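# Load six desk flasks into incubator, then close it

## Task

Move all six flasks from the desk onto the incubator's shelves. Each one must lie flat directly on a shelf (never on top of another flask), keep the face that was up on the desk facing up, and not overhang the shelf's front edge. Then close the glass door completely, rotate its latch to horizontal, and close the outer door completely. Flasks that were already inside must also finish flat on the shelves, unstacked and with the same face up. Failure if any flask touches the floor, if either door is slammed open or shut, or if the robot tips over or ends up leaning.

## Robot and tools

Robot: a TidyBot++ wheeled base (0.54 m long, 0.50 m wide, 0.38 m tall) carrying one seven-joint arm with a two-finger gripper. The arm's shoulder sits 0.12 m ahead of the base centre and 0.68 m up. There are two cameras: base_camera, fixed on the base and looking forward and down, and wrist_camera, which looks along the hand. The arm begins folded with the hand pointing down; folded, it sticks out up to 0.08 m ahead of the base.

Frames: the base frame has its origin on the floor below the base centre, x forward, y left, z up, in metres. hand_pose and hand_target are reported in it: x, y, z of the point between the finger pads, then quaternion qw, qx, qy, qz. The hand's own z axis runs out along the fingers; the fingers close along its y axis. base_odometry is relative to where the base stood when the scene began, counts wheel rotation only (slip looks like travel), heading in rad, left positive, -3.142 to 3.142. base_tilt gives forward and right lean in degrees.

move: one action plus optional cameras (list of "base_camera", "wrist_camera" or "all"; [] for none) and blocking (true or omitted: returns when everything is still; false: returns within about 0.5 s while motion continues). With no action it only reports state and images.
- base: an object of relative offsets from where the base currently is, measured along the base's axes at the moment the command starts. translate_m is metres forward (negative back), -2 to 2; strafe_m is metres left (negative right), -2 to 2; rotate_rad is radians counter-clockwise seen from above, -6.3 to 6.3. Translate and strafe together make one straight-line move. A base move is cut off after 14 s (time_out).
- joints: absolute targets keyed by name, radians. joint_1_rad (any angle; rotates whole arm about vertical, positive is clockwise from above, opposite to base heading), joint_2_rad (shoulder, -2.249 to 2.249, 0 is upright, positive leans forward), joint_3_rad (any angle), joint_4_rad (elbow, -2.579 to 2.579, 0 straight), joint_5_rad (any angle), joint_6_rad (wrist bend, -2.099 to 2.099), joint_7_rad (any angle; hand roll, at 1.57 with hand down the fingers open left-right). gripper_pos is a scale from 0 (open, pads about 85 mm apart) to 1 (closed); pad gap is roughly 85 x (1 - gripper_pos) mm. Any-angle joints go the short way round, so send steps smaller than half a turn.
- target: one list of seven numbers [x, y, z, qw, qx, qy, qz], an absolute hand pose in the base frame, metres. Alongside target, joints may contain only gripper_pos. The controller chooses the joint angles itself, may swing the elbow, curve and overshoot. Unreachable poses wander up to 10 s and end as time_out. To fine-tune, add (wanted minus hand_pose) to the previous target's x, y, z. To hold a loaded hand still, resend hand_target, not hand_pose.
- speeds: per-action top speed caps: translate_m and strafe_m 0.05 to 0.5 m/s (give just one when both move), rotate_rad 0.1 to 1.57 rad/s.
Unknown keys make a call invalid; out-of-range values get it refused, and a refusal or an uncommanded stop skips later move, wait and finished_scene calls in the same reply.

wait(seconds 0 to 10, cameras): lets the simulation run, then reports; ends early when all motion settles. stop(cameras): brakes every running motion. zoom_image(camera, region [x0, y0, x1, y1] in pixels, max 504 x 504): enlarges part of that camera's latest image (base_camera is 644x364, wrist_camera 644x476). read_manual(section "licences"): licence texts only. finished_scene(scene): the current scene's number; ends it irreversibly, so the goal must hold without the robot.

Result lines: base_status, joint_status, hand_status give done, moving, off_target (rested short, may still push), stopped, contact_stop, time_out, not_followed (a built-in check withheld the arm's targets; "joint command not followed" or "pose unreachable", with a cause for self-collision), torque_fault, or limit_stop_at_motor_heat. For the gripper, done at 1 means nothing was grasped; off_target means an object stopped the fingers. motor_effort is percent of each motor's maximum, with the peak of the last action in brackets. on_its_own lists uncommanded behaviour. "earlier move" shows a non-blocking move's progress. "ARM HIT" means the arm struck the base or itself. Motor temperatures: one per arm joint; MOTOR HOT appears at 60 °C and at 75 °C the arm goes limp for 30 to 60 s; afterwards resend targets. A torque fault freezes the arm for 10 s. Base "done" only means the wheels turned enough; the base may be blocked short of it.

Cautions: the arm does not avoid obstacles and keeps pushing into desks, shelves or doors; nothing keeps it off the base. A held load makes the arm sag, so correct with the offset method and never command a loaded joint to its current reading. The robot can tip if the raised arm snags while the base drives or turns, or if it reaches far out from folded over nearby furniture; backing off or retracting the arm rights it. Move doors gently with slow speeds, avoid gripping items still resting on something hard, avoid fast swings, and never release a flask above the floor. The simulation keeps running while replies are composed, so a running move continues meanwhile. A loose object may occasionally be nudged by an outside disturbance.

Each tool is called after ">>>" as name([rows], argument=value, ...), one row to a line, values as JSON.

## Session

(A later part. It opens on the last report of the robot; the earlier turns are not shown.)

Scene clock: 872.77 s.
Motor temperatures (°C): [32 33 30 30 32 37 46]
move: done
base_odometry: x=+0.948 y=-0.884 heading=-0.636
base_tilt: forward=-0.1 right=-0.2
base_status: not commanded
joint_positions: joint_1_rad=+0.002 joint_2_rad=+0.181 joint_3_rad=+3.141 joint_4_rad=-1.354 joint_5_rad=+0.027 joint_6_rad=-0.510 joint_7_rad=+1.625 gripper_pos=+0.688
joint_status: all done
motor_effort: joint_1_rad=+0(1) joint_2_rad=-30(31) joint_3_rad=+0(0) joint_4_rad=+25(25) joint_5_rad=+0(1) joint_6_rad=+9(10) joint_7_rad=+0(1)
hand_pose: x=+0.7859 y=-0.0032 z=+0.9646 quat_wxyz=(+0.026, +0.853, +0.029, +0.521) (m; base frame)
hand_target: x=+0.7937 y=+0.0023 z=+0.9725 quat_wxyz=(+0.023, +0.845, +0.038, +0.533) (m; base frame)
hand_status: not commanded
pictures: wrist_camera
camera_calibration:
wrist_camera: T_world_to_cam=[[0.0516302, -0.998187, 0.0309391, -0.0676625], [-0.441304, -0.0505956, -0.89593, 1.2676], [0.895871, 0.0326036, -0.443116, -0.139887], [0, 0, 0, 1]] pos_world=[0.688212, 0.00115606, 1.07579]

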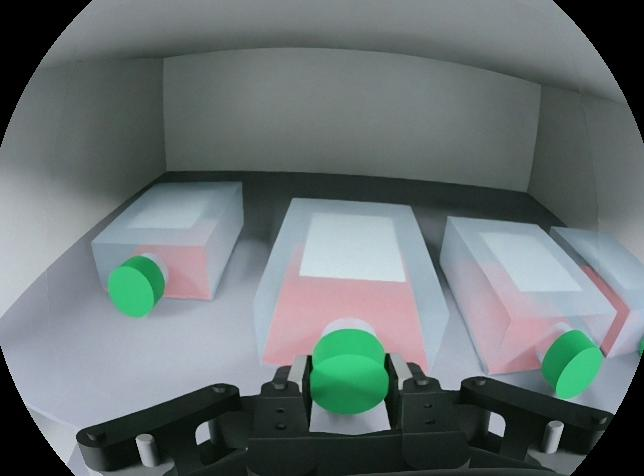

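>>> move(base={"translate_m":0.045}, speeds={"translate_m":0.08}, cameras=["wrist_camera"])

>>> move(joints={"joint_2_rad":0.22,"joint_4_rad":-1.345,"joint_6_rad":-0.50}, cameras=["wrist_camera"])

Scene clock: 881.63 s.
Motor temperatures (°C): [32 33 30 30 32 37 46]
move: done
base_odometry: x=+0.984 y=-0.910 heading=-0.636
base_tilt: forward=+0.0 right=-0.3
base_status: done
joint_positions: joint_1_rad=+0.002 joint_2_rad=+0.186 joint_3_rad=+3.141 joint_4_rad=-1.355 joint_5_rad=+0.027 joint_6_rad=-0.510 joint_7_rad=+1.625 gripper_pos=+0.688
joint_status: not commanded
motor_effort: joint_1_rad=+0(3) joint_2_rad=-29(33) joint_3_rad=+0(2) joint_4_rad=+23(26) joint_5_rad=-1(1) joint_6_rad=+8(10) joint_7_rad=+0(1)
hand_pose: x=+0.7873 y=-0.0033 z=+0.9611 quat_wxyz=(+0.026, +0.854, +0.029, +0.518) (m; base frame)
hand_target: x=+0.7937 y=+0.0023 z=+0.9725 quat_wxyz=(+0.023, +0.845, +0.038, +0.533) (m; base frame)
hand_status: not commanded
pictures: wrist_camera
camera_calibration:
wrist_camera: T_world_to_cam=[[0.0516986, -0.99819, 0.0307176, -0.0675829], [-0.445912, -0.0505953, -0.893646, 1.26653], [0.893582, 0.0325029, -0.447721, -0.136485], [0, 0, 0, 1]] pos_world=[0.690218, 0.0010563, 1.0728]

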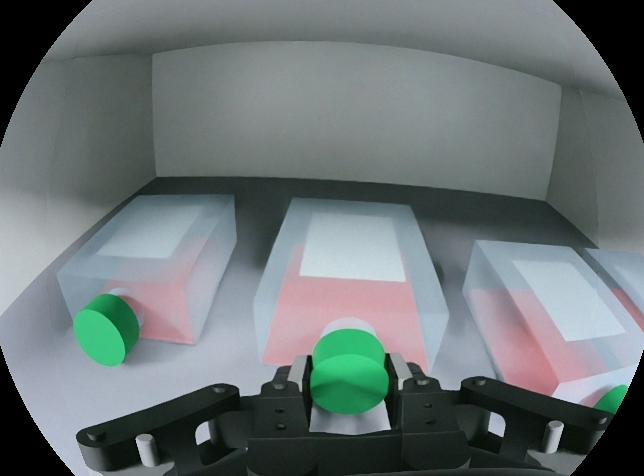

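Scene clock: 882.27 s.
Motor temperatures (°C): [32 33 30 30 32 37 46]
move: done
base_odometry: x=+0.984 y=-0.910 heading=-0.636
base_tilt: forward=-0.1 right=-0.2
base_status: not commanded
joint_positions: joint_1_rad=+0.002 joint_2_rad=+0.187 joint_3_rad=+3.141 joint_4_rad=-1.353 joint_5_rad=+0.027 joint_6_rad=-0.510 joint_7_rad=+1.625 gripper_pos=+0.688
joint_status: all done
motor_effort: joint_1_rad=+0(1) joint_2_rad=-28(29) joint_3_rad=+0(0) joint_4_rad=+22(24) joint_5_rad=+0(1) joint_6_rad=+8(8) joint_7_rad=+0(2)
hand_pose: x=+0.7878 y=-0.0033 z=+0.9610 quat_wxyz=(+0.026, +0.854, +0.029, +0.518) (m; base frame)
hand_target: x=+0.7992 y=+0.0023 z=+0.9466 quat_wxyz=(+0.022, +0.858, +0.039, +0.512) (m; base frame)
hand_status: not commanded
pictures: wrist_camera
camera_calibration:
wrist_camera: T_world_to_cam=[[0.0517058, -0.99819, 0.0307137, -0.0676033], [-0.446032, -0.0505994, -0.893586, 1.2666], [0.893522, 0.0325042, -0.447841, -0.136851], [0, 0, 0, 1]] pos_world=[0.690718, 0.00105629, 1.0726]

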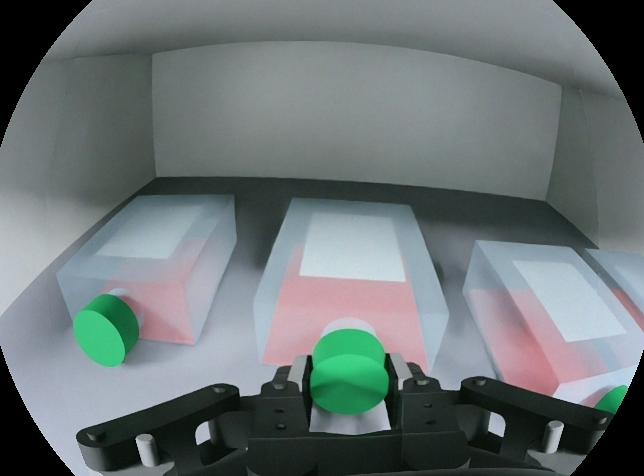

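>>> move(joints={"gripper_pos":0.62}, cameras=[])

>>> move(joints={"gripper_pos":0.45}, cameras=[])

>>> move(base={"translate_m":-0.45}, speeds={"translate_m":0.25}, cameras=["wrist_camera"])

Scene clock: 890.07 s.
Motor temperatures (°C): [32 33 30 30 32 37 46]
move: done
base_odometry: x=+0.984 y=-0.910 heading=-0.636
base_tilt: forward=-0.1 right=-0.2
base_status: not commanded
joint_positions: joint_1_rad=+0.002 joint_2_rad=+0.191 joint_3_rad=+3.141 joint_4_rad=-1.353 joint_5_rad=+0.027 joint_6_rad=-0.510 joint_7_rad=+1.625 gripper_pos=+0.620
joint_status: all done
motor_effort: joint_1_rad=+0(1) joint_2_rad=-27(29) joint_3_rad=+0(0) joint_4_rad=+22(24) joint_5_rad=+0(1) joint_6_rad=+7(9) joint_7_rad=-1(1)
hand_pose: x=+0.7889 y=-0.0033 z=+0.9587 quat_wxyz=(+0.026, +0.855, +0.029, +0.517) (m; base frame)
hand_target: x=+0.7992 y=+0.0023 z=+0.9466 quat_wxyz=(+0.022, +0.858, +0.039, +0.512) (m; base frame)
hand_status: not commanded
pictures: none
No camera images: "cameras" was empty.

Scene clock: 890.67 s.
Motor temperatures (°C): [32 32 30 30 32 37 46]
move: done
base_odometry: x=+0.984 y=-0.910 heading=-0.636
base_tilt: forward=-0.1 right=-0.2
base_status: not commanded
joint_positions: joint_1_rad=+0.002 joint_2_rad=+0.192 joint_3_rad=+3.141 joint_4_rad=-1.353 joint_5_rad=+0.027 joint_6_rad=-0.510 joint_7_rad=+1.625 gripper_pos=+0.450
joint_status: all done
motor_effort: joint_1_rad=-1(1) joint_2_rad=-28(28) joint_3_rad=-1(1) joint_4_rad=+22(23) joint_5_rad=-1(1) joint_6_rad=+7(8) joint_7_rad=+0(1)
hand_pose: x=+0.7891 y=-0.0033 z=+0.9584 quat_wxyz=(+0.026, +0.855, +0.029, +0.517) (m; base frame)
hand_target: x=+0.7992 y=+0.0023 z=+0.9466 quat_wxyz=(+0.022, +0.858, +0.039, +0.512) (m; base frame)
hand_status: not commanded
pictures: none
No camera images: "cameras" was empty.

Scene clock: 893.27 s.
Motor temperatures (°C): [32 32 30 30 32 37 46]
move: done
base_odometry: x=+0.622 y=-0.643 heading=-0.636
base_tilt: forward=-0.1 right=-0.2
base_status: done
joint_positions: joint_1_rad=+0.001 joint_2_rad=+0.205 joint_3_rad=+3.141 joint_4_rad=-1.350 joint_5_rad=+0.026 joint_6_rad=-0.509 joint_7_rad=+1.625 gripper_pos=+0.450
joint_status: not commanded
motor_effort: joint_1_rad=+0(3) joint_2_rad=-30(32) joint_3_rad=+0(2) joint_4_rad=+24(24) joint_5_rad=-1(1) joint_6_rad=+9(9) joint_7_rad=-1(1)
hand_pose: x=+0.7931 y=-0.0034 z=+0.9516 quat_wxyz=(+0.026, +0.858, +0.029, +0.513) (m; base frame)
hand_target: x=+0.7992 y=+0.0023 z=+0.9466 quat_wxyz=(+0.022, +0.858, +0.039, +0.512) (m; base frame)
hand_status: not commanded
pictures: wrist_camera
camera_calibration:
wrist_camera: T_world_to_cam=[[0.0519699, -0.998198, 0.029991, -0.0672222], [-0.457758, -0.0505019, -0.887642, 1.26427], [0.887557, 0.032402, -0.459557, -0.12992], [0, 0, 0, 1]] pos_world=[0.697533, 0.000956512, 1.06453]

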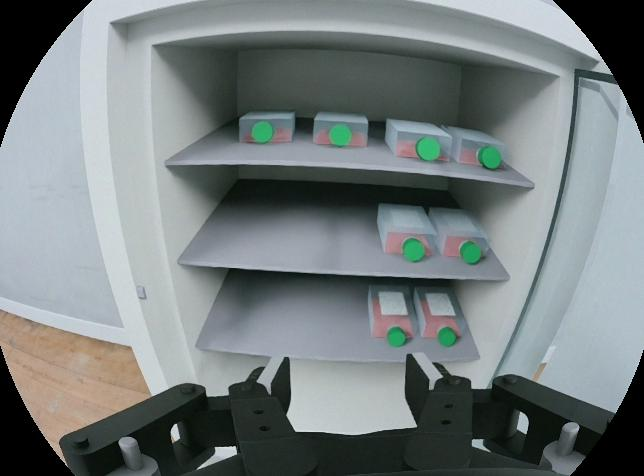

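>>> move(base={"rotate_rad":1.536}, joints={"joint_2_rad":0.13,"joint_4_rad":-1.665,"joint_6_rad":-0.2,"gripper_pos":0.4}, cameras=[])

>>> move(base={"translate_m":0.92,"strafe_m":1.4}, cameras=[])

>>> move(joints={"joint_2_rad":0.25,"joint_4_rad":-1.665,"joint_6_rad":-0.1}, cameras=["wrist_camera"])

Scene clock: 902.40 s.
Motor temperatures (°C): [32 33 30 30 32 37 46]
move: done
base_odometry: x=+0.622 y=-0.643 heading=+0.899
base_tilt: forward=+0.0 right=-0.3
base_status: done
joint_positions: joint_1_rad=-0.008 joint_2_rad=+0.162 joint_3_rad=+3.134 joint_4_rad=-1.657 joint_5_rad=+0.026 joint_6_rad=-0.257 joint_7_rad=+1.625 gripper_pos=+0.400
joint_status: all done
motor_effort: joint_1_rad=+0(4) joint_2_rad=-27(33) joint_3_rad=+0(4) joint_4_rad=+23(24) joint_5_rad=-1(1) joint_6_rad=+9(9) joint_7_rad=-1(1)
hand_pose: x=+0.7639 y=+0.0088 z=+0.8693 quat_wxyz=(+0.019, +0.861, +0.039, +0.508) (m; base frame)
hand_target: x=+0.7637 y=+0.0023 z=+0.9010 quat_wxyz=(+0.024, +0.839, +0.038, +0.542) (m; base frame)
hand_status: not commanded
pictures: none
No camera images: "cameras" was empty.

Scene clock: 907.00 s.
Motor temperatures (°C): [32 33 30 30 32 37 46]
move: done
base_odometry: x=+0.099 y=+0.949 heading=+0.900
base_tilt: forward=-0.1 right=-0.3
base_status: done
joint_positions: joint_1_rad=-0.006 joint_2_rad=+0.154 joint_3_rad=+3.138 joint_4_rad=-1.659 joint_5_rad=+0.026 joint_6_rad=-0.255 joint_7_rad=+1.625 gripper_pos=+0.400
joint_status: not commanded
motor_effort: joint_1_rad=-1(3) joint_2_rad=-28(31) joint_3_rad=+0(3) joint_4_rad=+23(24) joint_5_rad=-1(1) joint_6_rad=+8(9) joint_7_rad=-1(1)
hand_pose: x=+0.7622 y=+0.0051 z=+0.8736 quat_wxyz=(+0.021, +0.859, +0.036, +0.511) (m; base frame)
hand_target: x=+0.7637 y=+0.0023 z=+0.9010 quat_wxyz=(+0.024, +0.839, +0.038, +0.542) (m; base frame)
hand_status: not commanded
pictures: none
No camera images: "cameras" was empty.

Scene clock: 908.30 s.
Motor temperatures (°C): [32 33 30 30 32 37 46]
move: done
base_odometry: x=+0.099 y=+0.949 heading=+0.900
base_tilt: forward=+0.0 right=-0.2
base_status: not commanded
joint_positions: joint_1_rad=-0.006 joint_2_rad=+0.242 joint_3_rad=+3.138 joint_4_rad=-1.664 joint_5_rad=+0.026 joint_6_rad=-0.157 joint_7_rad=+1.625 gripper_pos=+0.400
joint_status: all done
motor_effort: joint_1_rad=+0(1) joint_2_rad=-31(34) joint_3_rad=+0(0) joint_4_rad=+23(24) joint_5_rad=+0(1) joint_6_rad=+8(10) joint_7_rad=-1(1)
hand_pose: x=+0.7910 y=+0.0061 z=+0.8401 quat_wxyz=(+0.020, +0.857, +0.037, +0.513) (m; base frame)
hand_target: x=+0.8001 y=+0.0023 z=+0.8497 quat_wxyz=(+0.023, +0.845, +0.038, +0.533) (m; base frame)
hand_status: not commanded
pictures: wrist_camera
camera_calibration:
wrist_camera: T_world_to_cam=[[0.0711705, -0.997078, 0.0277646, -0.0676446], [-0.456013, -0.0572806, -0.888128, 1.16382], [0.887123, 0.0505474, -0.458757, -0.180016], [0, 0, 0, 1]] pos_world=[0.695228, 0.00831674, 0.952915]

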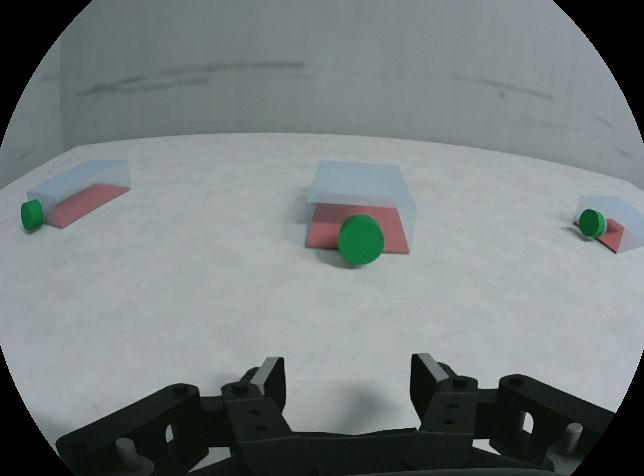

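>>> move(base={"translate_m":0.085,"strafe_m":-0.012}, speeds={"translate_m":0.15}, cameras=["wrist_camera"])

Scene clock: 915.73 s.
Motor temperatures (°C): [32 33 30 30 32 37 46]
move: done
base_odometry: x=+0.161 y=+1.008 heading=+0.900
base_tilt: forward=+0.0 right=-0.2
base_status: done
joint_positions: joint_1_rad=-0.006 joint_2_rad=+0.247 joint_3_rad=+3.138 joint_4_rad=-1.665 joint_5_rad=+0.026 joint_6_rad=-0.154 joint_7_rad=+1.625 gripper_pos=+0.400
joint_status: not commanded
motor_effort: joint_1_rad=+0(1) joint_2_rad=-30(35) joint_3_rad=+0(1) joint_4_rad=+23(24) joint_5_rad=-1(1) joint_6_rad=+9(9) joint_7_rad=+0(1)
hand_pose: x=+0.7920 y=+0.0061 z=+0.8369 quat_wxyz=(+0.020, +0.858, +0.037, +0.512) (m; base frame)
hand_target: x=+0.8001 y=+0.0023 z=+0.8497 quat_wxyz=(+0.023, +0.845, +0.038, +0.533) (m; base frame)
hand_status: not commanded
pictures: wrist_camera
camera_calibration:
wrist_camera: T_world_to_cam=[[0.0713416, -0.997072, 0.0275136, -0.0674383], [-0.458553, -0.0572812, -0.886819, 1.16237], [0.885799, 0.0506507, -0.461297, -0.179172], [0, 0, 0, 1]] pos_world=[0.696532, 0.00841651, 0.95002]

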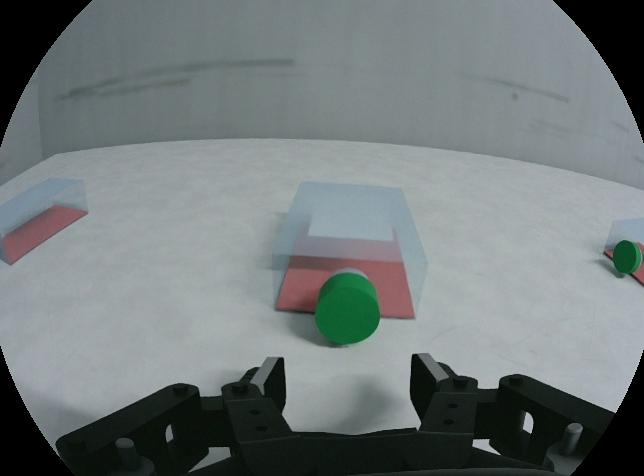

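>>> move(base={"translate_m":0.038,"strafe_m":0.032,"rotate_rad":-0.04}, speeds={"translate_m":0.1}, cameras=["wrist_camera"])

Scene clock: 921.20 s.
Motor temperatures (°C): [32 33 30 30 32 38 46]
move: done
base_odometry: x=+0.160 y=+1.058 heading=+0.859
base_tilt: forward=+0.0 right=-0.3
base_status: done
joint_positions: joint_1_rad=+0.002 joint_2_rad=+0.247 joint_3_rad=+3.142 joint_4_rad=-1.665 joint_5_rad=+0.026 joint_6_rad=-0.153 joint_7_rad=+1.625 gripper_pos=+0.400
joint_status: not commanded
motor_effort: joint_1_rad=+0(5) joint_2_rad=-31(33) joint_3_rad=+0(4) joint_4_rad=+23(23) joint_5_rad=+0(1) joint_6_rad=+8(9) joint_7_rad=-1(1)
hand_pose: x=+0.7921 y=-0.0009 z=+0.8368 quat_wxyz=(+0.023, +0.858, +0.033, +0.512) (m; base frame)
hand_target: x=+0.8001 y=+0.0023 z=+0.8497 quat_wxyz=(+0.023, +0.845, +0.038, +0.533) (m; base frame)
hand_status: not commanded
pictures: wrist_camera
camera_calibration:
wrist_camera: T_world_to_cam=[[0.0606227, -0.997756, 0.0284172, -0.0667962], [-0.458982, -0.0531459, -0.886855, 1.16234], [0.886375, 0.0407206, -0.461174, -0.179538], [0, 0, 0, 1]] pos_world=[0.696678, 0.00243796, 0.949924]

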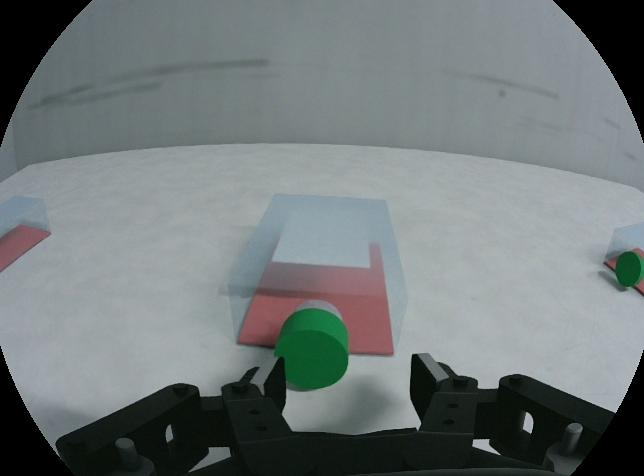

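>>> move(base={"translate_m":0.018,"strafe_m":0.014}, speeds={"translate_m":0.1}, cameras=[])

>>> move(joints={"gripper_pos":0.57}, cameras=["wrist_camera"])

Scene clock: 930.20 s.
Motor temperatures (°C): [32 33 30 30 32 38 46]
move: done
base_odometry: x=+0.161 y=+1.081 heading=+0.859
base_tilt: forward=+0.0 right=-0.2
base_status: done
joint_positions: joint_1_rad=+0.001 joint_2_rad=+0.249 joint_3_rad=+3.140 joint_4_rad=-1.665 joint_5_rad=+0.026 joint_6_rad=-0.152 joint_7_rad=+1.625 gripper_pos=+0.400
joint_status: not commanded
motor_effort: joint_1_rad=+0(4) joint_2_rad=-31(33) joint_3_rad=+0(4) joint_4_rad=+23(24) joint_5_rad=+0(1) joint_6_rad=+8(9) joint_7_rad=-1(1)
hand_pose: x=+0.7925 y=+0.0005 z=+0.8357 quat_wxyz=(+0.022, +0.858, +0.034, +0.512) (m; base frame)
hand_target: x=+0.8001 y=+0.0023 z=+0.8497 quat_wxyz=(+0.023, +0.845, +0.038, +0.533) (m; base frame)
hand_status: not commanded
pictures: none
No camera images: "cameras" was empty.

Scene clock: 930.80 s.
Motor temperatures (°C): [32 33 30 30 32 38 46]
move: done
base_odometry: x=+0.161 y=+1.081 heading=+0.859
base_tilt: forward=-0.1 right=-0.2
base_status: not commanded
joint_positions: joint_1_rad=+0.001 joint_2_rad=+0.249 joint_3_rad=+3.140 joint_4_rad=-1.665 joint_5_rad=+0.026 joint_6_rad=-0.152 joint_7_rad=+1.625 gripper_pos=+0.570
joint_status: all done
motor_effort: joint_1_rad=+0(0) joint_2_rad=-31(31) joint_3_rad=+0(0) joint_4_rad=+23(23) joint_5_rad=+0(1) joint_6_rad=+8(9) joint_7_rad=-1(1)
hand_pose: x=+0.7925 y=+0.0005 z=+0.8357 quat_wxyz=(+0.022, +0.858, +0.034, +0.512) (m; base frame)
hand_target: x=+0.8001 y=+0.0023 z=+0.8497 quat_wxyz=(+0.023, +0.845, +0.038, +0.533) (m; base frame)
hand_status: not commanded
pictures: wrist_camera
camera_calibration:
wrist_camera: T_world_to_cam=[[0.06297, -0.997622, 0.0280212, -0.0668677], [-0.459941, -0.0539262, -0.88631, 1.1619], [0.885714, 0.0429228, -0.462243, -0.179034], [0, 0, 0, 1]] pos_world=[0.697191, 0.00363313, 0.948925]

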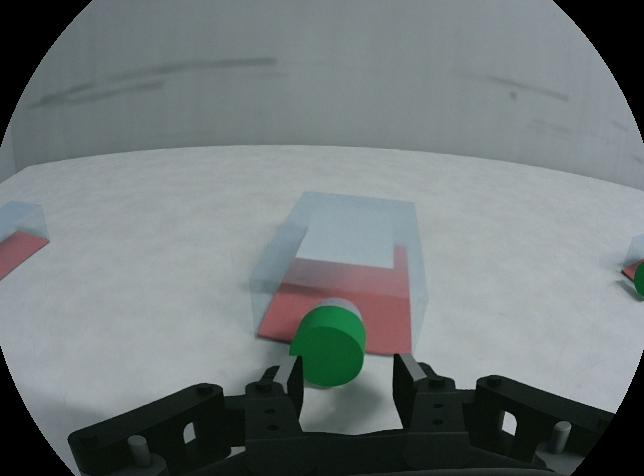

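>>> move(joints={"gripper_pos":0.4}, cameras=[])

>>> move(base={"strafe_m":0.075,"rotate_rad":-0.08}, speeds={"strafe_m":0.1}, cameras=["wrist_camera"])

Scene clock: 937.03 s.
Motor temperatures (°C): [32 33 30 30 32 38 46]
move: done
base_odometry: x=+0.161 y=+1.081 heading=+0.859
base_tilt: forward=-0.1 right=-0.2
base_status: not commanded
joint_positions: joint_1_rad=+0.001 joint_2_rad=+0.249 joint_3_rad=+3.140 joint_4_rad=-1.665 joint_5_rad=+0.026 joint_6_rad=-0.152 joint_7_rad=+1.625 gripper_pos=+0.400
joint_status: all done
motor_effort: joint_1_rad=+0(1) joint_2_rad=-30(31) joint_3_rad=+0(0) joint_4_rad=+23(23) joint_5_rad=-1(1) joint_6_rad=+9(9) joint_7_rad=+0(1)
hand_pose: x=+0.7925 y=+0.0005 z=+0.8357 quat_wxyz=(+0.022, +0.858, +0.034, +0.512) (m; base frame)
hand_target: x=+0.8001 y=+0.0023 z=+0.8497 quat_wxyz=(+0.023, +0.845, +0.038, +0.533) (m; base frame)
hand_status: not commanded
pictures: none
No camera images: "cameras" was empty.

Scene clock: 938.33 s.
Motor temperatures (°C): [32 33 30 30 32 38 46]
move: done
base_odometry: x=+0.104 y=+1.130 heading=+0.777
base_tilt: forward=+0.0 right=-0.2
base_status: done
joint_positions: joint_1_rad=+0.004 joint_2_rad=+0.249 joint_3_rad=+3.142 joint_4_rad=-1.665 joint_5_rad=+0.026 joint_6_rad=-0.152 joint_7_rad=+1.625 gripper_pos=+0.400
joint_status: not commanded
motor_effort: joint_1_rad=+0(5) joint_2_rad=-30(32) joint_3_rad=+0(4) joint_4_rad=+22(24) joint_5_rad=-1(1) joint_6_rad=+8(9) joint_7_rad=-1(1)
hand_pose: x=+0.7925 y=-0.0030 z=+0.8357 quat_wxyz=(+0.024, +0.858, +0.032, +0.512) (m; base frame)
hand_target: x=+0.8001 y=+0.0023 z=+0.8497 quat_wxyz=(+0.023, +0.845, +0.038, +0.533) (m; base frame)
hand_status: not commanded
pictures: wrist_camera
camera_calibration:
wrist_camera: T_world_to_cam=[[0.0575714, -0.997934, 0.0285102, -0.0665538], [-0.460059, -0.051864, -0.886372, 1.16192], [0.88602, 0.0379133, -0.462094, -0.179321], [0, 0, 0, 1]] pos_world=[0.697264, 0.000644103, 0.948927]

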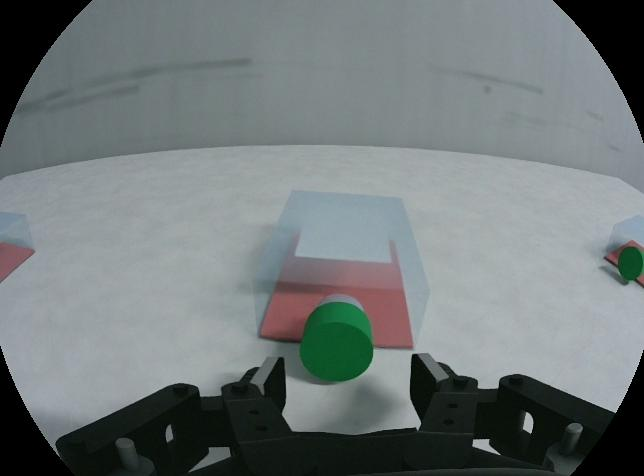

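>>> move(base={"strafe_m":0.004,"translate_m":0.02}, speeds={"translate_m":0.1}, cameras=["wrist_camera"])

>>> move(joints={"gripper_pos":0.57}, cameras=["wrist_camera"])

Scene clock: 944.50 s.
Motor temperatures (°C): [32 33 30 30 32 38 46]
move: done
base_odometry: x=+0.116 y=+1.147 heading=+0.777
base_tilt: forward=+0.0 right=-0.2
base_status: done
joint_positions: joint_1_rad=+0.004 joint_2_rad=+0.253 joint_3_rad=+3.142 joint_4_rad=-1.666 joint_5_rad=+0.026 joint_6_rad=-0.151 joint_7_rad=+1.625 gripper_pos=+0.400
joint_status: not commanded
motor_effort: joint_1_rad=+0(3) joint_2_rad=-31(34) joint_3_rad=+0(2) joint_4_rad=+22(24) joint_5_rad=-1(1) joint_6_rad=+9(9) joint_7_rad=-1(1)
hand_pose: x=+0.7931 y=-0.0028 z=+0.8332 quat_wxyz=(+0.023, +0.859, +0.032, +0.510) (m; base frame)
hand_target: x=+0.8001 y=+0.0023 z=+0.8497 quat_wxyz=(+0.023, +0.845, +0.038, +0.533) (m; base frame)
hand_status: not commanded
pictures: wrist_camera
camera_calibration:
wrist_camera: T_world_to_cam=[[0.0579635, -0.997918, 0.0282993, -0.0664185], [-0.462536, -0.0519655, -0.885076, 1.1609], [0.884703, 0.0382126, -0.464585, -0.177867], [0, 0, 0, 1]] pos_world=[0.698169, 0.000843439, 0.946732]

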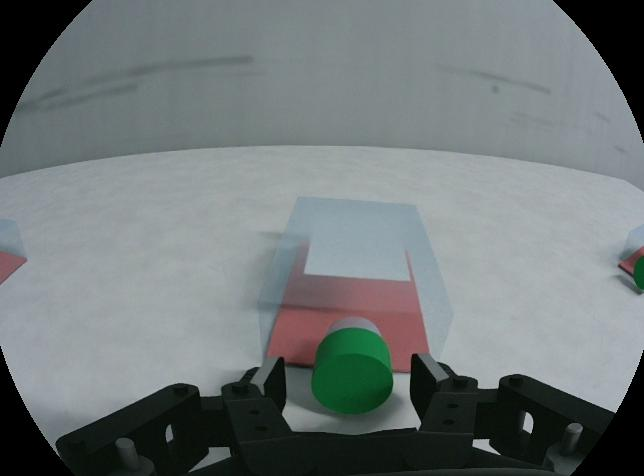

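Scene clock: 945.10 s.
Motor temperatures (°C): [32 33 30 30 32 38 46]
move: done
base_odometry: x=+0.116 y=+1.147 heading=+0.777
base_tilt: forward=+0.0 right=-0.2
base_status: not commanded
joint_positions: joint_1_rad=+0.004 joint_2_rad=+0.253 joint_3_rad=+3.142 joint_4_rad=-1.666 joint_5_rad=+0.026 joint_6_rad=-0.151 joint_7_rad=+1.625 gripper_pos=+0.570
joint_status: all done
motor_effort: joint_1_rad=+0(1) joint_2_rad=-32(32) joint_3_rad=+0(0) joint_4_rad=+23(23) joint_5_rad=+0(1) joint_6_rad=+8(9) joint_7_rad=+0(1)
hand_pose: x=+0.7931 y=-0.0028 z=+0.8332 quat_wxyz=(+0.023, +0.859, +0.032, +0.510) (m; base frame)
hand_target: x=+0.8001 y=+0.0023 z=+0.8497 quat_wxyz=(+0.023, +0.845, +0.038, +0.533) (m; base frame)
hand_status: not commanded
pictures: wrist_camera
camera_calibration:
wrist_camera: T_world_to_cam=[[0.0579635, -0.997918, 0.0282993, -0.0664185], [-0.462536, -0.0519655, -0.885076, 1.1609], [0.884703, 0.0382126, -0.464585, -0.177867], [0, 0, 0, 1]] pos_world=[0.698169, 0.000843439, 0.946732]

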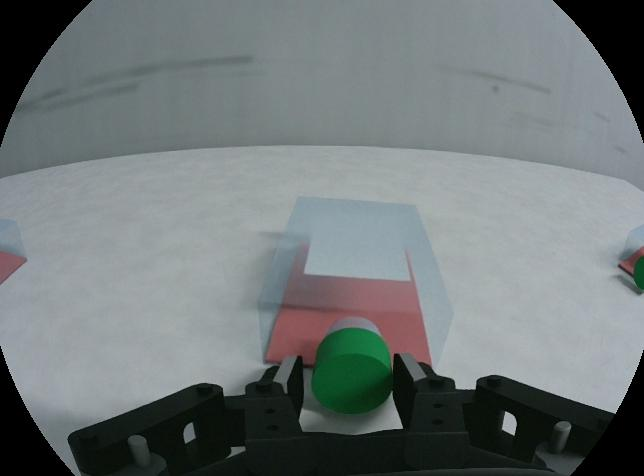

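>>> move(joints={"gripper_pos":0.65}, cameras=[])

>>> move(joints={"gripper_pos":0.85}, cameras=[])

>>> move(joints={"joint_2_rad":0.13,"joint_4_rad":-1.665,"joint_6_rad":-0.20}, cameras=["wrist_camera"])

>>> move(base={"translate_m":-0.55}, speeds={"translate_m":0.3}, cameras=[])

>>> move(base={"rotate_rad":-1.412}, speeds={"rotate_rad":0.9}, cameras=[])

>>> move(base={"strafe_m":-0.46,"translate_m":1.55}, speeds={"translate_m":0.4})

Scene clock: 958.77 s.
Motor temperatures (°C): [32 33 30 29 32 38 46]
move: done
base_odometry: x=+0.116 y=+1.147 heading=+0.777
base_tilt: forward=-0.1 right=-0.2
base_status: not commanded
joint_positions: joint_1_rad=+0.004 joint_2_rad=+0.253 joint_3_rad=+3.142 joint_4_rad=-1.666 joint_5_rad=+0.026 joint_6_rad=-0.150 joint_7_rad=+1.625 gripper_pos=+0.649
joint_status: all done
motor_effort: joint_1_rad=+0(0) joint_2_rad=-30(31) joint_3_rad=+0(0) joint_4_rad=+22(23) joint_5_rad=+0(1) joint_6_rad=+8(9) joint_7_rad=-1(2)
hand_pose: x=+0.7931 y=-0.0028 z=+0.8333 quat_wxyz=(+0.023, +0.859, +0.032, +0.510) (m; base frame)
hand_target: x=+0.8001 y=+0.0023 z=+0.8497 quat_wxyz=(+0.023, +0.845, +0.038, +0.533) (m; base frame)
hand_status: not commanded
pictures: none
No camera images: "cameras" was empty.

Scene clock: 959.40 s.
Motor temperatures (°C): [32 33 30 29 32 38 46]
move: off_target
base_odometry: x=+0.116 y=+1.147 heading=+0.777
base_tilt: forward=-0.1 right=-0.2
base_status: not commanded
joint_positions: joint_1_rad=+0.004 joint_2_rad=+0.253 joint_3_rad=+3.142 joint_4_rad=-1.666 joint_5_rad=+0.026 joint_6_rad=-0.150 joint_7_rad=+1.625 gripper_pos=+0.688
joint_status: gripper_pos off_target (ended at +0.688, target +0.850)
motor_effort: joint_1_rad=+0(1) joint_2_rad=-30(31) joint_3_rad=+0(1) joint_4_rad=+22(23) joint_5_rad=-1(1) joint_6_rad=+8(9) joint_7_rad=+0(1)
hand_pose: x=+0.7933 y=-0.0028 z=+0.8335 quat_wxyz=(+0.023, +0.859, +0.032, +0.511) (m; base frame)
hand_target: x=+0.8001 y=+0.0023 z=+0.8497 quat_wxyz=(+0.023, +0.845, +0.038, +0.533) (m; base frame)
hand_status: not commanded
pictures: none
No camera images: "cameras" was empty.

Scene clock: 960.47 s.
Motor temperatures (°C): [32 33 30 29 32 38 46]
move: done
base_odometry: x=+0.116 y=+1.147 heading=+0.777
base_tilt: forward=+0.0 right=-0.2
base_status: not commanded
joint_positions: joint_1_rad=+0.004 joint_2_rad=+0.152 joint_3_rad=+3.142 joint_4_rad=-1.671 joint_5_rad=+0.026 joint_6_rad=-0.179 joint_7_rad=+1.625 gripper_pos=+0.688
joint_status: all done
motor_effort: joint_1_rad=+0(1) joint_2_rad=-29(35) joint_3_rad=+0(0) joint_4_rad=+24(25) joint_5_rad=+0(1) joint_6_rad=+10(11) joint_7_rad=+0(1)
hand_pose: x=+0.7701 y=-0.0030 z=+0.8893 quat_wxyz=(+0.025, +0.841, +0.031, +0.539) (m; base frame)
hand_target: x=+0.7637 y=+0.0023 z=+0.9010 quat_wxyz=(+0.024, +0.839, +0.038, +0.542) (m; base frame)
hand_status: not commanded
pictures: wrist_camera
camera_calibration:
wrist_camera: T_world_to_cam=[[0.0552296, -0.997943, 0.0325627, -0.0685625], [-0.401739, -0.0520662, -0.914273, 1.17894], [0.914087, 0.0374132, -0.403788, -0.208047], [0, 0, 0, 1]] pos_world=[0.667587, 0.000745285, 0.996101]

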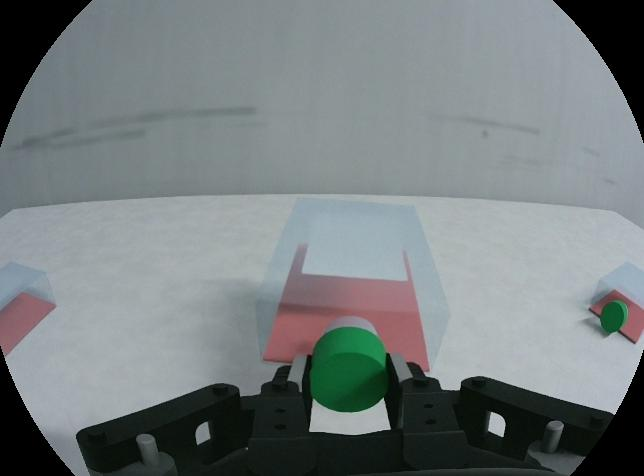

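Scene clock: 963.13 s.
Motor temperatures (°C): [32 33 30 29 32 38 46]
move: done
base_odometry: x=-0.277 y=+0.761 heading=+0.777
base_tilt: forward=+0.0 right=-0.3
base_status: done
joint_positions: joint_1_rad=+0.004 joint_2_rad=+0.146 joint_3_rad=+3.142 joint_4_rad=-1.671 joint_5_rad=+0.026 joint_6_rad=-0.179 joint_7_rad=+1.625 gripper_pos=+0.688
joint_status: not commanded
motor_effort: joint_1_rad=+0(4) joint_2_rad=-29(35) joint_3_rad=+0(3) joint_4_rad=+24(25) joint_5_rad=+0(1) joint_6_rad=+9(10) joint_7_rad=+0(1)
hand_pose: x=+0.7687 y=-0.0028 z=+0.8929 quat_wxyz=(+0.025, +0.840, +0.031, +0.541) (m; base frame)
hand_target: x=+0.7637 y=+0.0023 z=+0.9010 quat_wxyz=(+0.024, +0.839, +0.038, +0.542) (m; base frame)
hand_status: not commanded
pictures: none
No camera images: "cameras" was empty.

Scene clock: 965.77 s.
Motor temperatures (°C): [32 33 30 29 32 38 46]
move: done
base_odometry: x=-0.277 y=+0.761 heading=-0.633
base_tilt: forward=-0.1 right=-0.2
base_status: done
joint_positions: joint_1_rad=+0.003 joint_2_rad=+0.146 joint_3_rad=+3.144 joint_4_rad=-1.671 joint_5_rad=+0.026 joint_6_rad=-0.179 joint_7_rad=+1.625 gripper_pos=+0.688
joint_status: not commanded
motor_effort: joint_1_rad=+0(4) joint_2_rad=-28(31) joint_3_rad=+0(3) joint_4_rad=+24(25) joint_5_rad=+0(1) joint_6_rad=+9(10) joint_7_rad=+0(1)
hand_pose: x=+0.7687 y=-0.0032 z=+0.8929 quat_wxyz=(+0.025, +0.840, +0.031, +0.541) (m; base frame)
hand_target: x=+0.7637 y=+0.0023 z=+0.9010 quat_wxyz=(+0.024, +0.839, +0.038, +0.542) (m; base frame)
hand_status: not commanded
pictures: none
No camera images: "cameras" was empty.

Scene clock: 970.83 s.
Motor temperatures (°C): [32 33 30 29 32 38 46]
move: done
base_odometry: x=+0.701 y=-0.527 heading=-0.634
base_tilt: forward=+0.0 right=-0.2
base_status: done
joint_positions: joint_1_rad=+0.003 joint_2_rad=+0.144 joint_3_rad=+3.143 joint_4_rad=-1.672 joint_5_rad=+0.026 joint_6_rad=-0.179 joint_7_rad=+1.625 gripper_pos=+0.688
joint_status: not commanded
motor_effort: joint_1_rad=+0(2) joint_2_rad=-28(32) joint_3_rad=+0(1) joint_4_rad=+24(25) joint_5_rad=+0(1) joint_6_rad=+10(10) joint_7_rad=+0(2)
hand_pose: x=+0.7680 y=-0.0029 z=+0.8940 quat_wxyz=(+0.025, +0.839, +0.031, +0.542) (m; base frame)
hand_target: x=+0.7637 y=+0.0023 z=+0.9010 quat_wxyz=(+0.024, +0.839, +0.038, +0.542) (m; base frame)
hand_status: not commanded
pictures: base_camera, wrist_camera
camera_calibration:
wrist_camera: T_world_to_cam=[[0.0550862, -0.997932, 0.0331302, -0.0688154], [-0.395412, -0.0522707, -0.917015, 1.18005], [0.916851, 0.0374148, -0.397473, -0.212123], [0, 0, 0, 1]] pos_world=[0.66488, 0.000945321, 1.00009]

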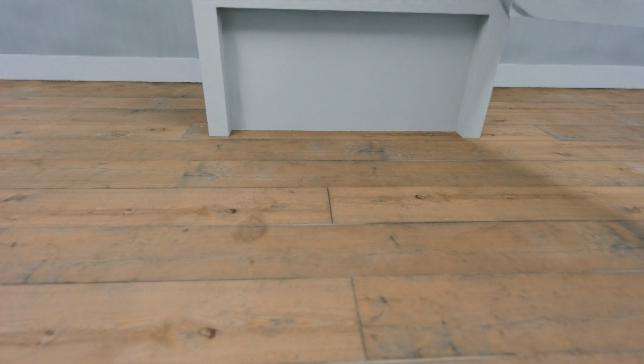

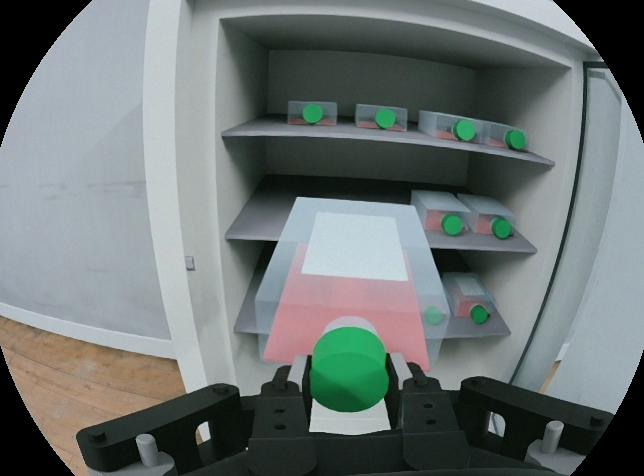

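>>> move(base={"strafe_m":0.04,"translate_m":0.1}, speeds={"translate_m":0.2}, joints={"joint_2_rad":0.36,"joint_4_rad":-1.665,"joint_6_rad":-0.04})

Scene clock: 979.67 s.
Motor temperatures (°C): [32 33 30 29 32 37 46]
move: done
base_odometry: x=+0.805 y=-0.554 heading=-0.635
base_tilt: forward=+0.0 right=-0.2
base_status: done
joint_positions: joint_1_rad=+0.003 joint_2_rad=+0.376 joint_3_rad=+3.143 joint_4_rad=-1.674 joint_5_rad=+0.026 joint_6_rad=-0.102 joint_7_rad=+1.625 gripper_pos=+0.688
joint_status: all done
motor_effort: joint_1_rad=+0(2) joint_2_rad=-36(42) joint_3_rad=+0(2) joint_4_rad=+22(25) joint_5_rad=+0(1) joint_6_rad=+9(10) joint_7_rad=+0(1)
hand_pose: x=+0.8126 y=-0.0024 z=+0.7576 quat_wxyz=(+0.022, +0.879, +0.033, +0.475) (m; base frame)
hand_target: x=+0.8237 y=+0.0024 z=+0.7900 quat_wxyz=(+0.022, +0.858, +0.039, +0.512) (m; base frame)
hand_status: not commanded
pictures: base_camera, wrist_camera
camera_calibration:
wrist_camera: T_world_to_cam=[[0.0613468, -0.997852, 0.0229867, -0.0637716], [-0.533683, -0.0522543, -0.844069, 1.12969], [0.843457, 0.0395133, -0.535742, -0.142832], [0, 0, 0, 1]] pos_world=[0.727283, 0.00104053, 0.878484]

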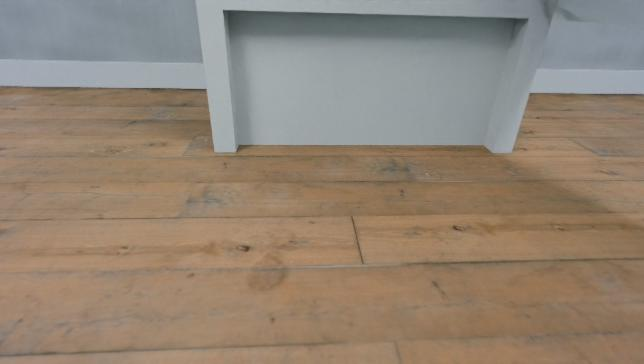

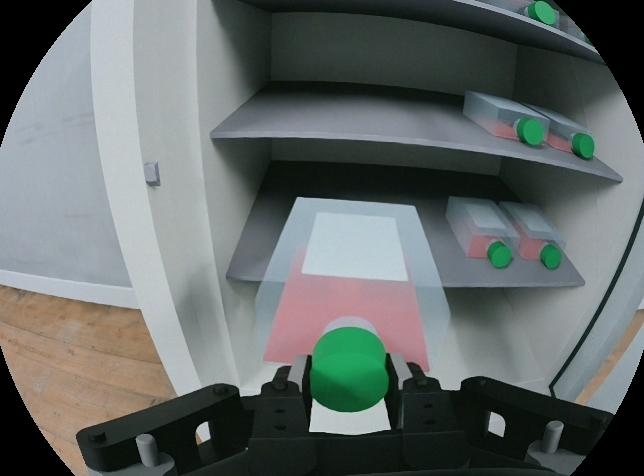

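>>> move(joints={"joint_2_rad":0.34,"joint_4_rad":-1.665,"joint_6_rad":0.06}, base={"strafe_m":0.01}, cameras=["wrist_camera"])

Scene clock: 990.53 s.
Motor temperatures (°C): [32 33 30 29 32 38 46]
move: done
base_odometry: x=+0.811 y=-0.546 heading=-0.635
base_tilt: forward=+0.0 right=-0.2
base_status: done
joint_positions: joint_1_rad=+0.001 joint_2_rad=+0.368 joint_3_rad=+3.141 joint_4_rad=-1.674 joint_5_rad=+0.026 joint_6_rad=+0.008 joint_7_rad=+1.625 gripper_pos=+0.688
joint_status: all done
motor_effort: joint_1_rad=+0(5) joint_2_rad=-35(38) joint_3_rad=+0(4) joint_4_rad=+23(25) joint_5_rad=-1(1) joint_6_rad=+9(11) joint_7_rad=-1(1)
hand_pose: x=+0.8290 y=+0.0012 z=+0.7926 quat_wxyz=(+0.021, +0.850, +0.034, +0.525) (m; base frame)
hand_target: x=+0.8342 y=+0.0024 z=+0.8325 quat_wxyz=(+0.024, +0.825, +0.037, +0.563) (m; base frame)
hand_status: not commanded
pictures: wrist_camera
camera_calibration:
wrist_camera: T_world_to_cam=[[0.0650446, -0.997476, 0.0284738, -0.0692734], [-0.430862, -0.0538106, -0.900812, 1.12789], [0.90007, 0.0463247, -0.433275, -0.266196], [0, 0, 0, 1]] pos_world=[0.730068, 0.00392544, 0.902654]

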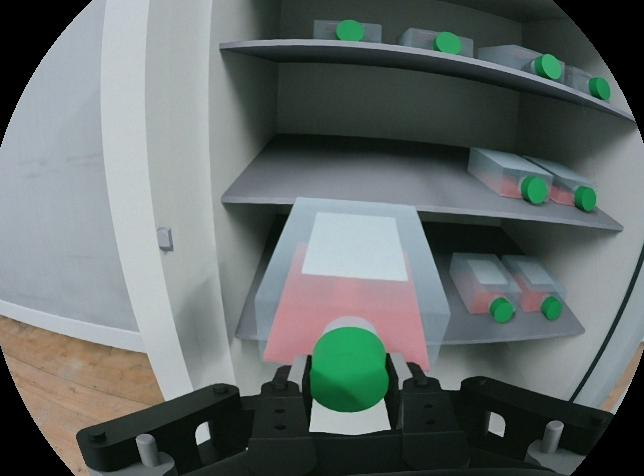

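>>> move(base={"translate_m":0.22}, speeds={"translate_m":0.15}, cameras=["wrist_camera"])

>>> move(base={"translate_m":0.095}, speeds={"translate_m":0.1}, cameras=["wrist_camera"])

Scene clock: 999.07 s.
Motor temperatures (°C): [32 33 30 29 32 38 46]
move: done
base_odometry: x=+0.989 y=-0.677 heading=-0.635
base_tilt: forward=+0.0 right=-0.2
base_status: done
joint_positions: joint_1_rad=+0.001 joint_2_rad=+0.361 joint_3_rad=+3.141 joint_4_rad=-1.674 joint_5_rad=+0.026 joint_6_rad=+0.013 joint_7_rad=+1.625 gripper_pos=+0.688
joint_status: not commanded
motor_effort: joint_1_rad=+0(3) joint_2_rad=-35(37) joint_3_rad=+0(3) joint_4_rad=+22(25) joint_5_rad=+0(1) joint_6_rad=+9(10) joint_7_rad=+0(2)
hand_pose: x=+0.8287 y=+0.0012 z=+0.7991 quat_wxyz=(+0.021, +0.847, +0.034, +0.531) (m; base frame)
hand_target: x=+0.8342 y=+0.0024 z=+0.8325 quat_wxyz=(+0.024, +0.825, +0.037, +0.563) (m; base frame)
hand_status: not commanded
pictures: wrist_camera
camera_calibration:
wrist_camera: T_world_to_cam=[[0.0646927, -0.997476, 0.0292612, -0.0698705], [-0.419903, -0.0538103, -0.905973, 1.1286], [0.905261, 0.0463229, -0.422324, -0.276086], [0, 0, 0, 1]] pos_world=[0.728354, 0.00382544, 0.907931]

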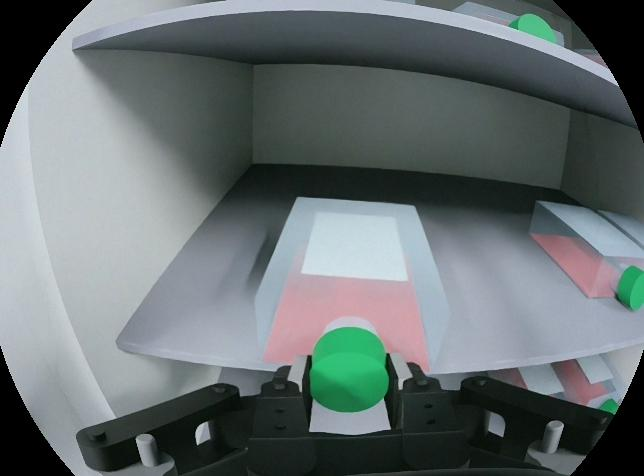

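Scene clock: 1000.57 s.
Motor temperatures (°C): [32 33 30 29 32 38 46]
move: done
base_odometry: x=+1.065 y=-0.733 heading=-0.634
base_tilt: forward=+0.0 right=-0.2
base_status: done
joint_positions: joint_1_rad=+0.001 joint_2_rad=+0.359 joint_3_rad=+3.141 joint_4_rad=-1.675 joint_5_rad=+0.026 joint_6_rad=+0.013 joint_7_rad=+1.625 gripper_pos=+0.688
joint_status: not commanded
motor_effort: joint_1_rad=+0(3) joint_2_rad=-35(38) joint_3_rad=+0(2) joint_4_rad=+23(24) joint_5_rad=-1(1) joint_6_rad=+10(10) joint_7_rad=-1(1)
hand_pose: x=+0.8285 y=+0.0013 z=+0.7997 quat_wxyz=(+0.021, +0.846, +0.034, +0.531) (m; base frame)
hand_target: x=+0.8342 y=+0.0024 z=+0.8325 quat_wxyz=(+0.024, +0.825, +0.037, +0.563) (m; base frame)
hand_status: not commanded
pictures: wrist_camera
camera_calibration:
wrist_camera: T_world_to_cam=[[0.0648427, -0.997467, 0.0292345, -0.0698607], [-0.419, -0.0538032, -0.906391, 1.12879], [0.905668, 0.0465235, -0.421428, -0.276769], [0, 0, 0, 1]] pos_world=[0.728154, 0.00392499, 0.908529]

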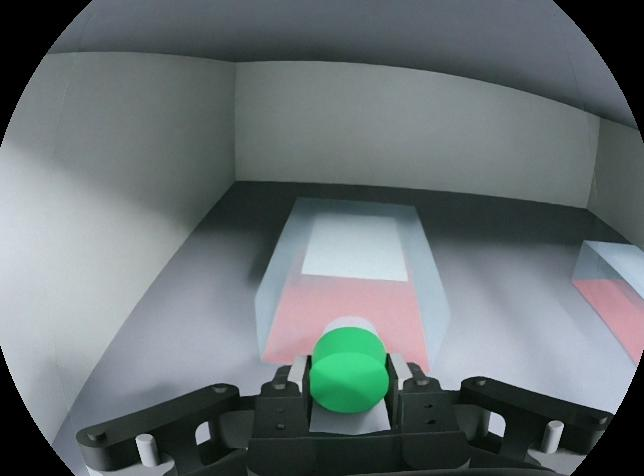

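>>> move(joints={"joint_2_rad":0.40,"joint_4_rad":-1.665,"joint_6_rad":0.075}, cameras=[])

>>> move(joints={"joint_2_rad":0.43,"joint_4_rad":-1.665,"joint_6_rad":0.08}, cameras=["wrist_camera"])

Scene clock: 1014.13 s.
Motor temperatures (°C): [32 33 30 29 32 38 46]
move: done
base_odometry: x=+1.065 y=-0.733 heading=-0.634
base_tilt: forward=+0.1 right=-0.2
base_status: not commanded
joint_positions: joint_1_rad=+0.001 joint_2_rad=+0.369 joint_3_rad=+3.141 joint_4_rad=-1.674 joint_5_rad=+0.026 joint_6_rad=+0.032 joint_7_rad=+1.625 gripper_pos=+0.688
joint_status: all done
motor_effort: joint_1_rad=+0(1) joint_2_rad=-33(36) joint_3_rad=+0(1) joint_4_rad=+21(24) joint_5_rad=-1(1) joint_6_rad=+8(10) joint_7_rad=-1(1)
hand_pose: x=+0.8324 y=+0.0015 z=+0.7988 quat_wxyz=(+0.021, +0.844, +0.034, +0.535) (m; base frame)
hand_target: x=+0.8439 y=+0.0024 z=+0.7936 quat_wxyz=(+0.024, +0.838, +0.038, +0.544) (m; base frame)
hand_status: not commanded
pictures: none
No camera images: "cameras" was empty.

Scene clock: 1014.80 s.
Motor temperatures (°C): [32 33 30 29 32 38 46]
move: off_target
base_odometry: x=+1.065 y=-0.733 heading=-0.634
base_tilt: forward=+0.0 right=-0.1
base_status: not commanded
joint_positions: joint_1_rad=+0.001 joint_2_rad=+0.379 joint_3_rad=+3.141 joint_4_rad=-1.669 joint_5_rad=+0.026 joint_6_rad=+0.046 joint_7_rad=+1.625 gripper_pos=+0.688
joint_status: joint_2_rad off_target (ended at +0.379, target +0.430); the others done
motor_effort: joint_1_rad=-1(1) joint_2_rad=-29(32) joint_3_rad=-1(1) joint_4_rad=+19(21) joint_5_rad=-1(1) joint_6_rad=+6(7) joint_7_rad=+0(1)
hand_pose: x=+0.8366 y=+0.0016 z=+0.7982 quat_wxyz=(+0.021, +0.841, +0.034, +0.539) (m; base frame)
hand_target: x=+0.8476 y=+0.0024 z=+0.7732 quat_wxyz=(+0.023, +0.845, +0.038, +0.533) (m; base frame)
hand_status: not commanded
pictures: wrist_camera
camera_calibration:
wrist_camera: T_world_to_cam=[[0.0650919, -0.997425, 0.0301089, -0.0709287], [-0.401504, -0.053801, -0.914276, 1.12243], [0.913541, 0.0474232, -0.403972, -0.30536], [0, 0, 0, 1]] pos_world=[0.734236, 0.00412298, 0.904989]

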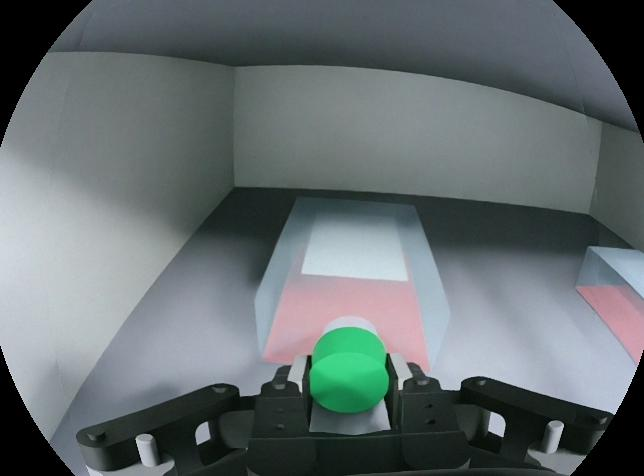

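>>> move(joints={"joint_2_rad":0.40,"joint_6_rad":-0.02})

Scene clock: 1058.80 s.
Motor temperatures (°C): [32 33 30 29 32 38 46]
move: done
base_odometry: x=+1.065 y=-0.733 heading=-0.634
base_tilt: forward=-0.1 right=-0.2
base_status: not commanded
joint_positions: joint_1_rad=+0.001 joint_2_rad=+0.376 joint_3_rad=+3.141 joint_4_rad=-1.657 joint_5_rad=+0.026 joint_6_rad=+0.014 joint_7_rad=+1.625 gripper_pos=+0.688
joint_status: all done
motor_effort: joint_1_rad=+1(2) joint_2_rad=-29(31) joint_3_rad=+1(1) joint_4_rad=+19(19) joint_5_rad=-1(1) joint_6_rad=+6(7) joint_7_rad=-1(2)
hand_pose: x=+0.8354 y=+0.0013 z=+0.7985 quat_wxyz=(+0.021, +0.846, +0.034, +0.532) (m; base frame)
hand_target: x=+0.8306 y=+0.0024 z=+0.7671 quat_wxyz=(+0.022, +0.863, +0.039, +0.504) (m; base frame)
hand_status: not commanded
pictures: base_camera, wrist_camera
camera_calibration:
wrist_camera: T_world_to_cam=[[0.0647586, -0.997467, 0.0294177, -0.0703459], [-0.4164, -0.0538009, -0.907588, 1.12927], [0.906872, 0.0465246, -0.41883, -0.286661], [0, 0, 0, 1]] pos_world=[0.73475, 0.00392499, 0.906923]

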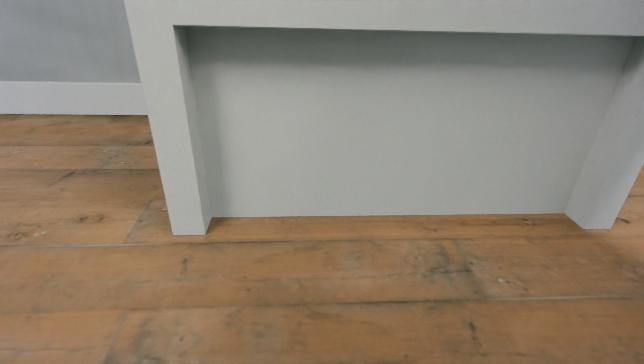

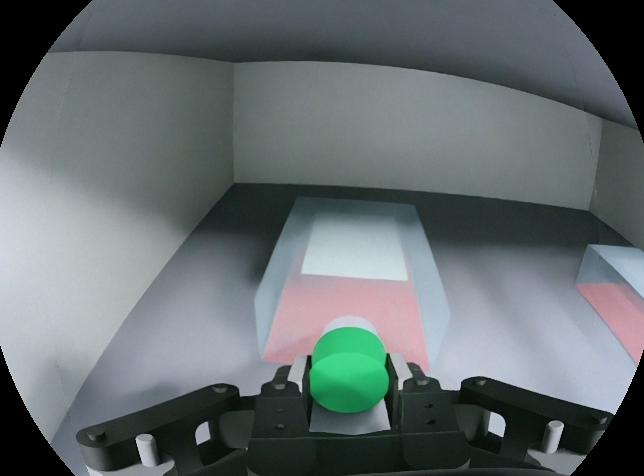

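>>> move(joints={"joint_2_rad":0.35,"joint_6_rad":-0.08}, cameras=[])

>>> move(joints={"joint_2_rad":0.37,"joint_6_rad":-0.08}, cameras=["wrist_camera"])

Scene clock: 1067.10 s.
Motor temperatures (°C): [32 33 30 29 32 37 46]
move: done
base_odometry: x=+1.065 y=-0.733 heading=-0.634
base_tilt: forward=-0.1 right=-0.2
base_status: not commanded
joint_positions: joint_1_rad=+0.001 joint_2_rad=+0.358 joint_3_rad=+3.141 joint_4_rad=-1.657 joint_5_rad=+0.026 joint_6_rad=-0.027 joint_7_rad=+1.625 gripper_pos=+0.688
joint_status: all done
motor_effort: joint_1_rad=+0(1) joint_2_rad=-30(33) joint_3_rad=+0(1) joint_4_rad=+19(19) joint_5_rad=-1(1) joint_6_rad=+6(7) joint_7_rad=-1(1)
hand_pose: x=+0.8277 y=+0.0010 z=+0.7992 quat_wxyz=(+0.021, +0.852, +0.034, +0.522) (m; base frame)
hand_target: x=+0.8166 y=+0.0024 z=+0.7862 quat_wxyz=(+0.022, +0.865, +0.039, +0.499) (m; base frame)
hand_status: not commanded
pictures: none
No camera images: "cameras" was empty.

Scene clock: 1067.67 s.
Motor temperatures (°C): [32 33 30 29 32 37 46]
move: done
base_odometry: x=+1.065 y=-0.733 heading=-0.634
base_tilt: forward=+0.0 right=-0.2
base_status: not commanded
joint_positions: joint_1_rad=+0.001 joint_2_rad=+0.359 joint_3_rad=+3.141 joint_4_rad=-1.657 joint_5_rad=+0.026 joint_6_rad=-0.027 joint_7_rad=+1.625 gripper_pos=+0.688
joint_status: all done
motor_effort: joint_1_rad=+0(1) joint_2_rad=-30(31) joint_3_rad=+0(0) joint_4_rad=+18(19) joint_5_rad=-1(1) joint_6_rad=+6(7) joint_7_rad=-1(2)
hand_pose: x=+0.8277 y=+0.0010 z=+0.7992 quat_wxyz=(+0.021, +0.852, +0.034, +0.522) (m; base frame)
hand_target: x=+0.8186 y=+0.0024 z=+0.7722 quat_wxyz=(+0.021, +0.870, +0.039, +0.491) (m; base frame)
hand_status: not commanded
pictures: wrist_camera
camera_calibration:
wrist_camera: T_world_to_cam=[[0.0644638, -0.997517, 0.0283487, -0.0691186], [-0.438111, -0.0538134, -0.897309, 1.13649], [0.896607, 0.045424, -0.440492, -0.25352], [0, 0, 0, 1]] pos_world=[0.729673, 0.00372746, 0.910072]

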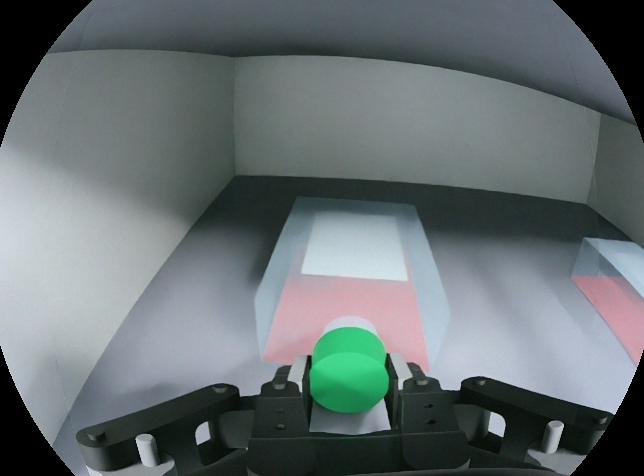

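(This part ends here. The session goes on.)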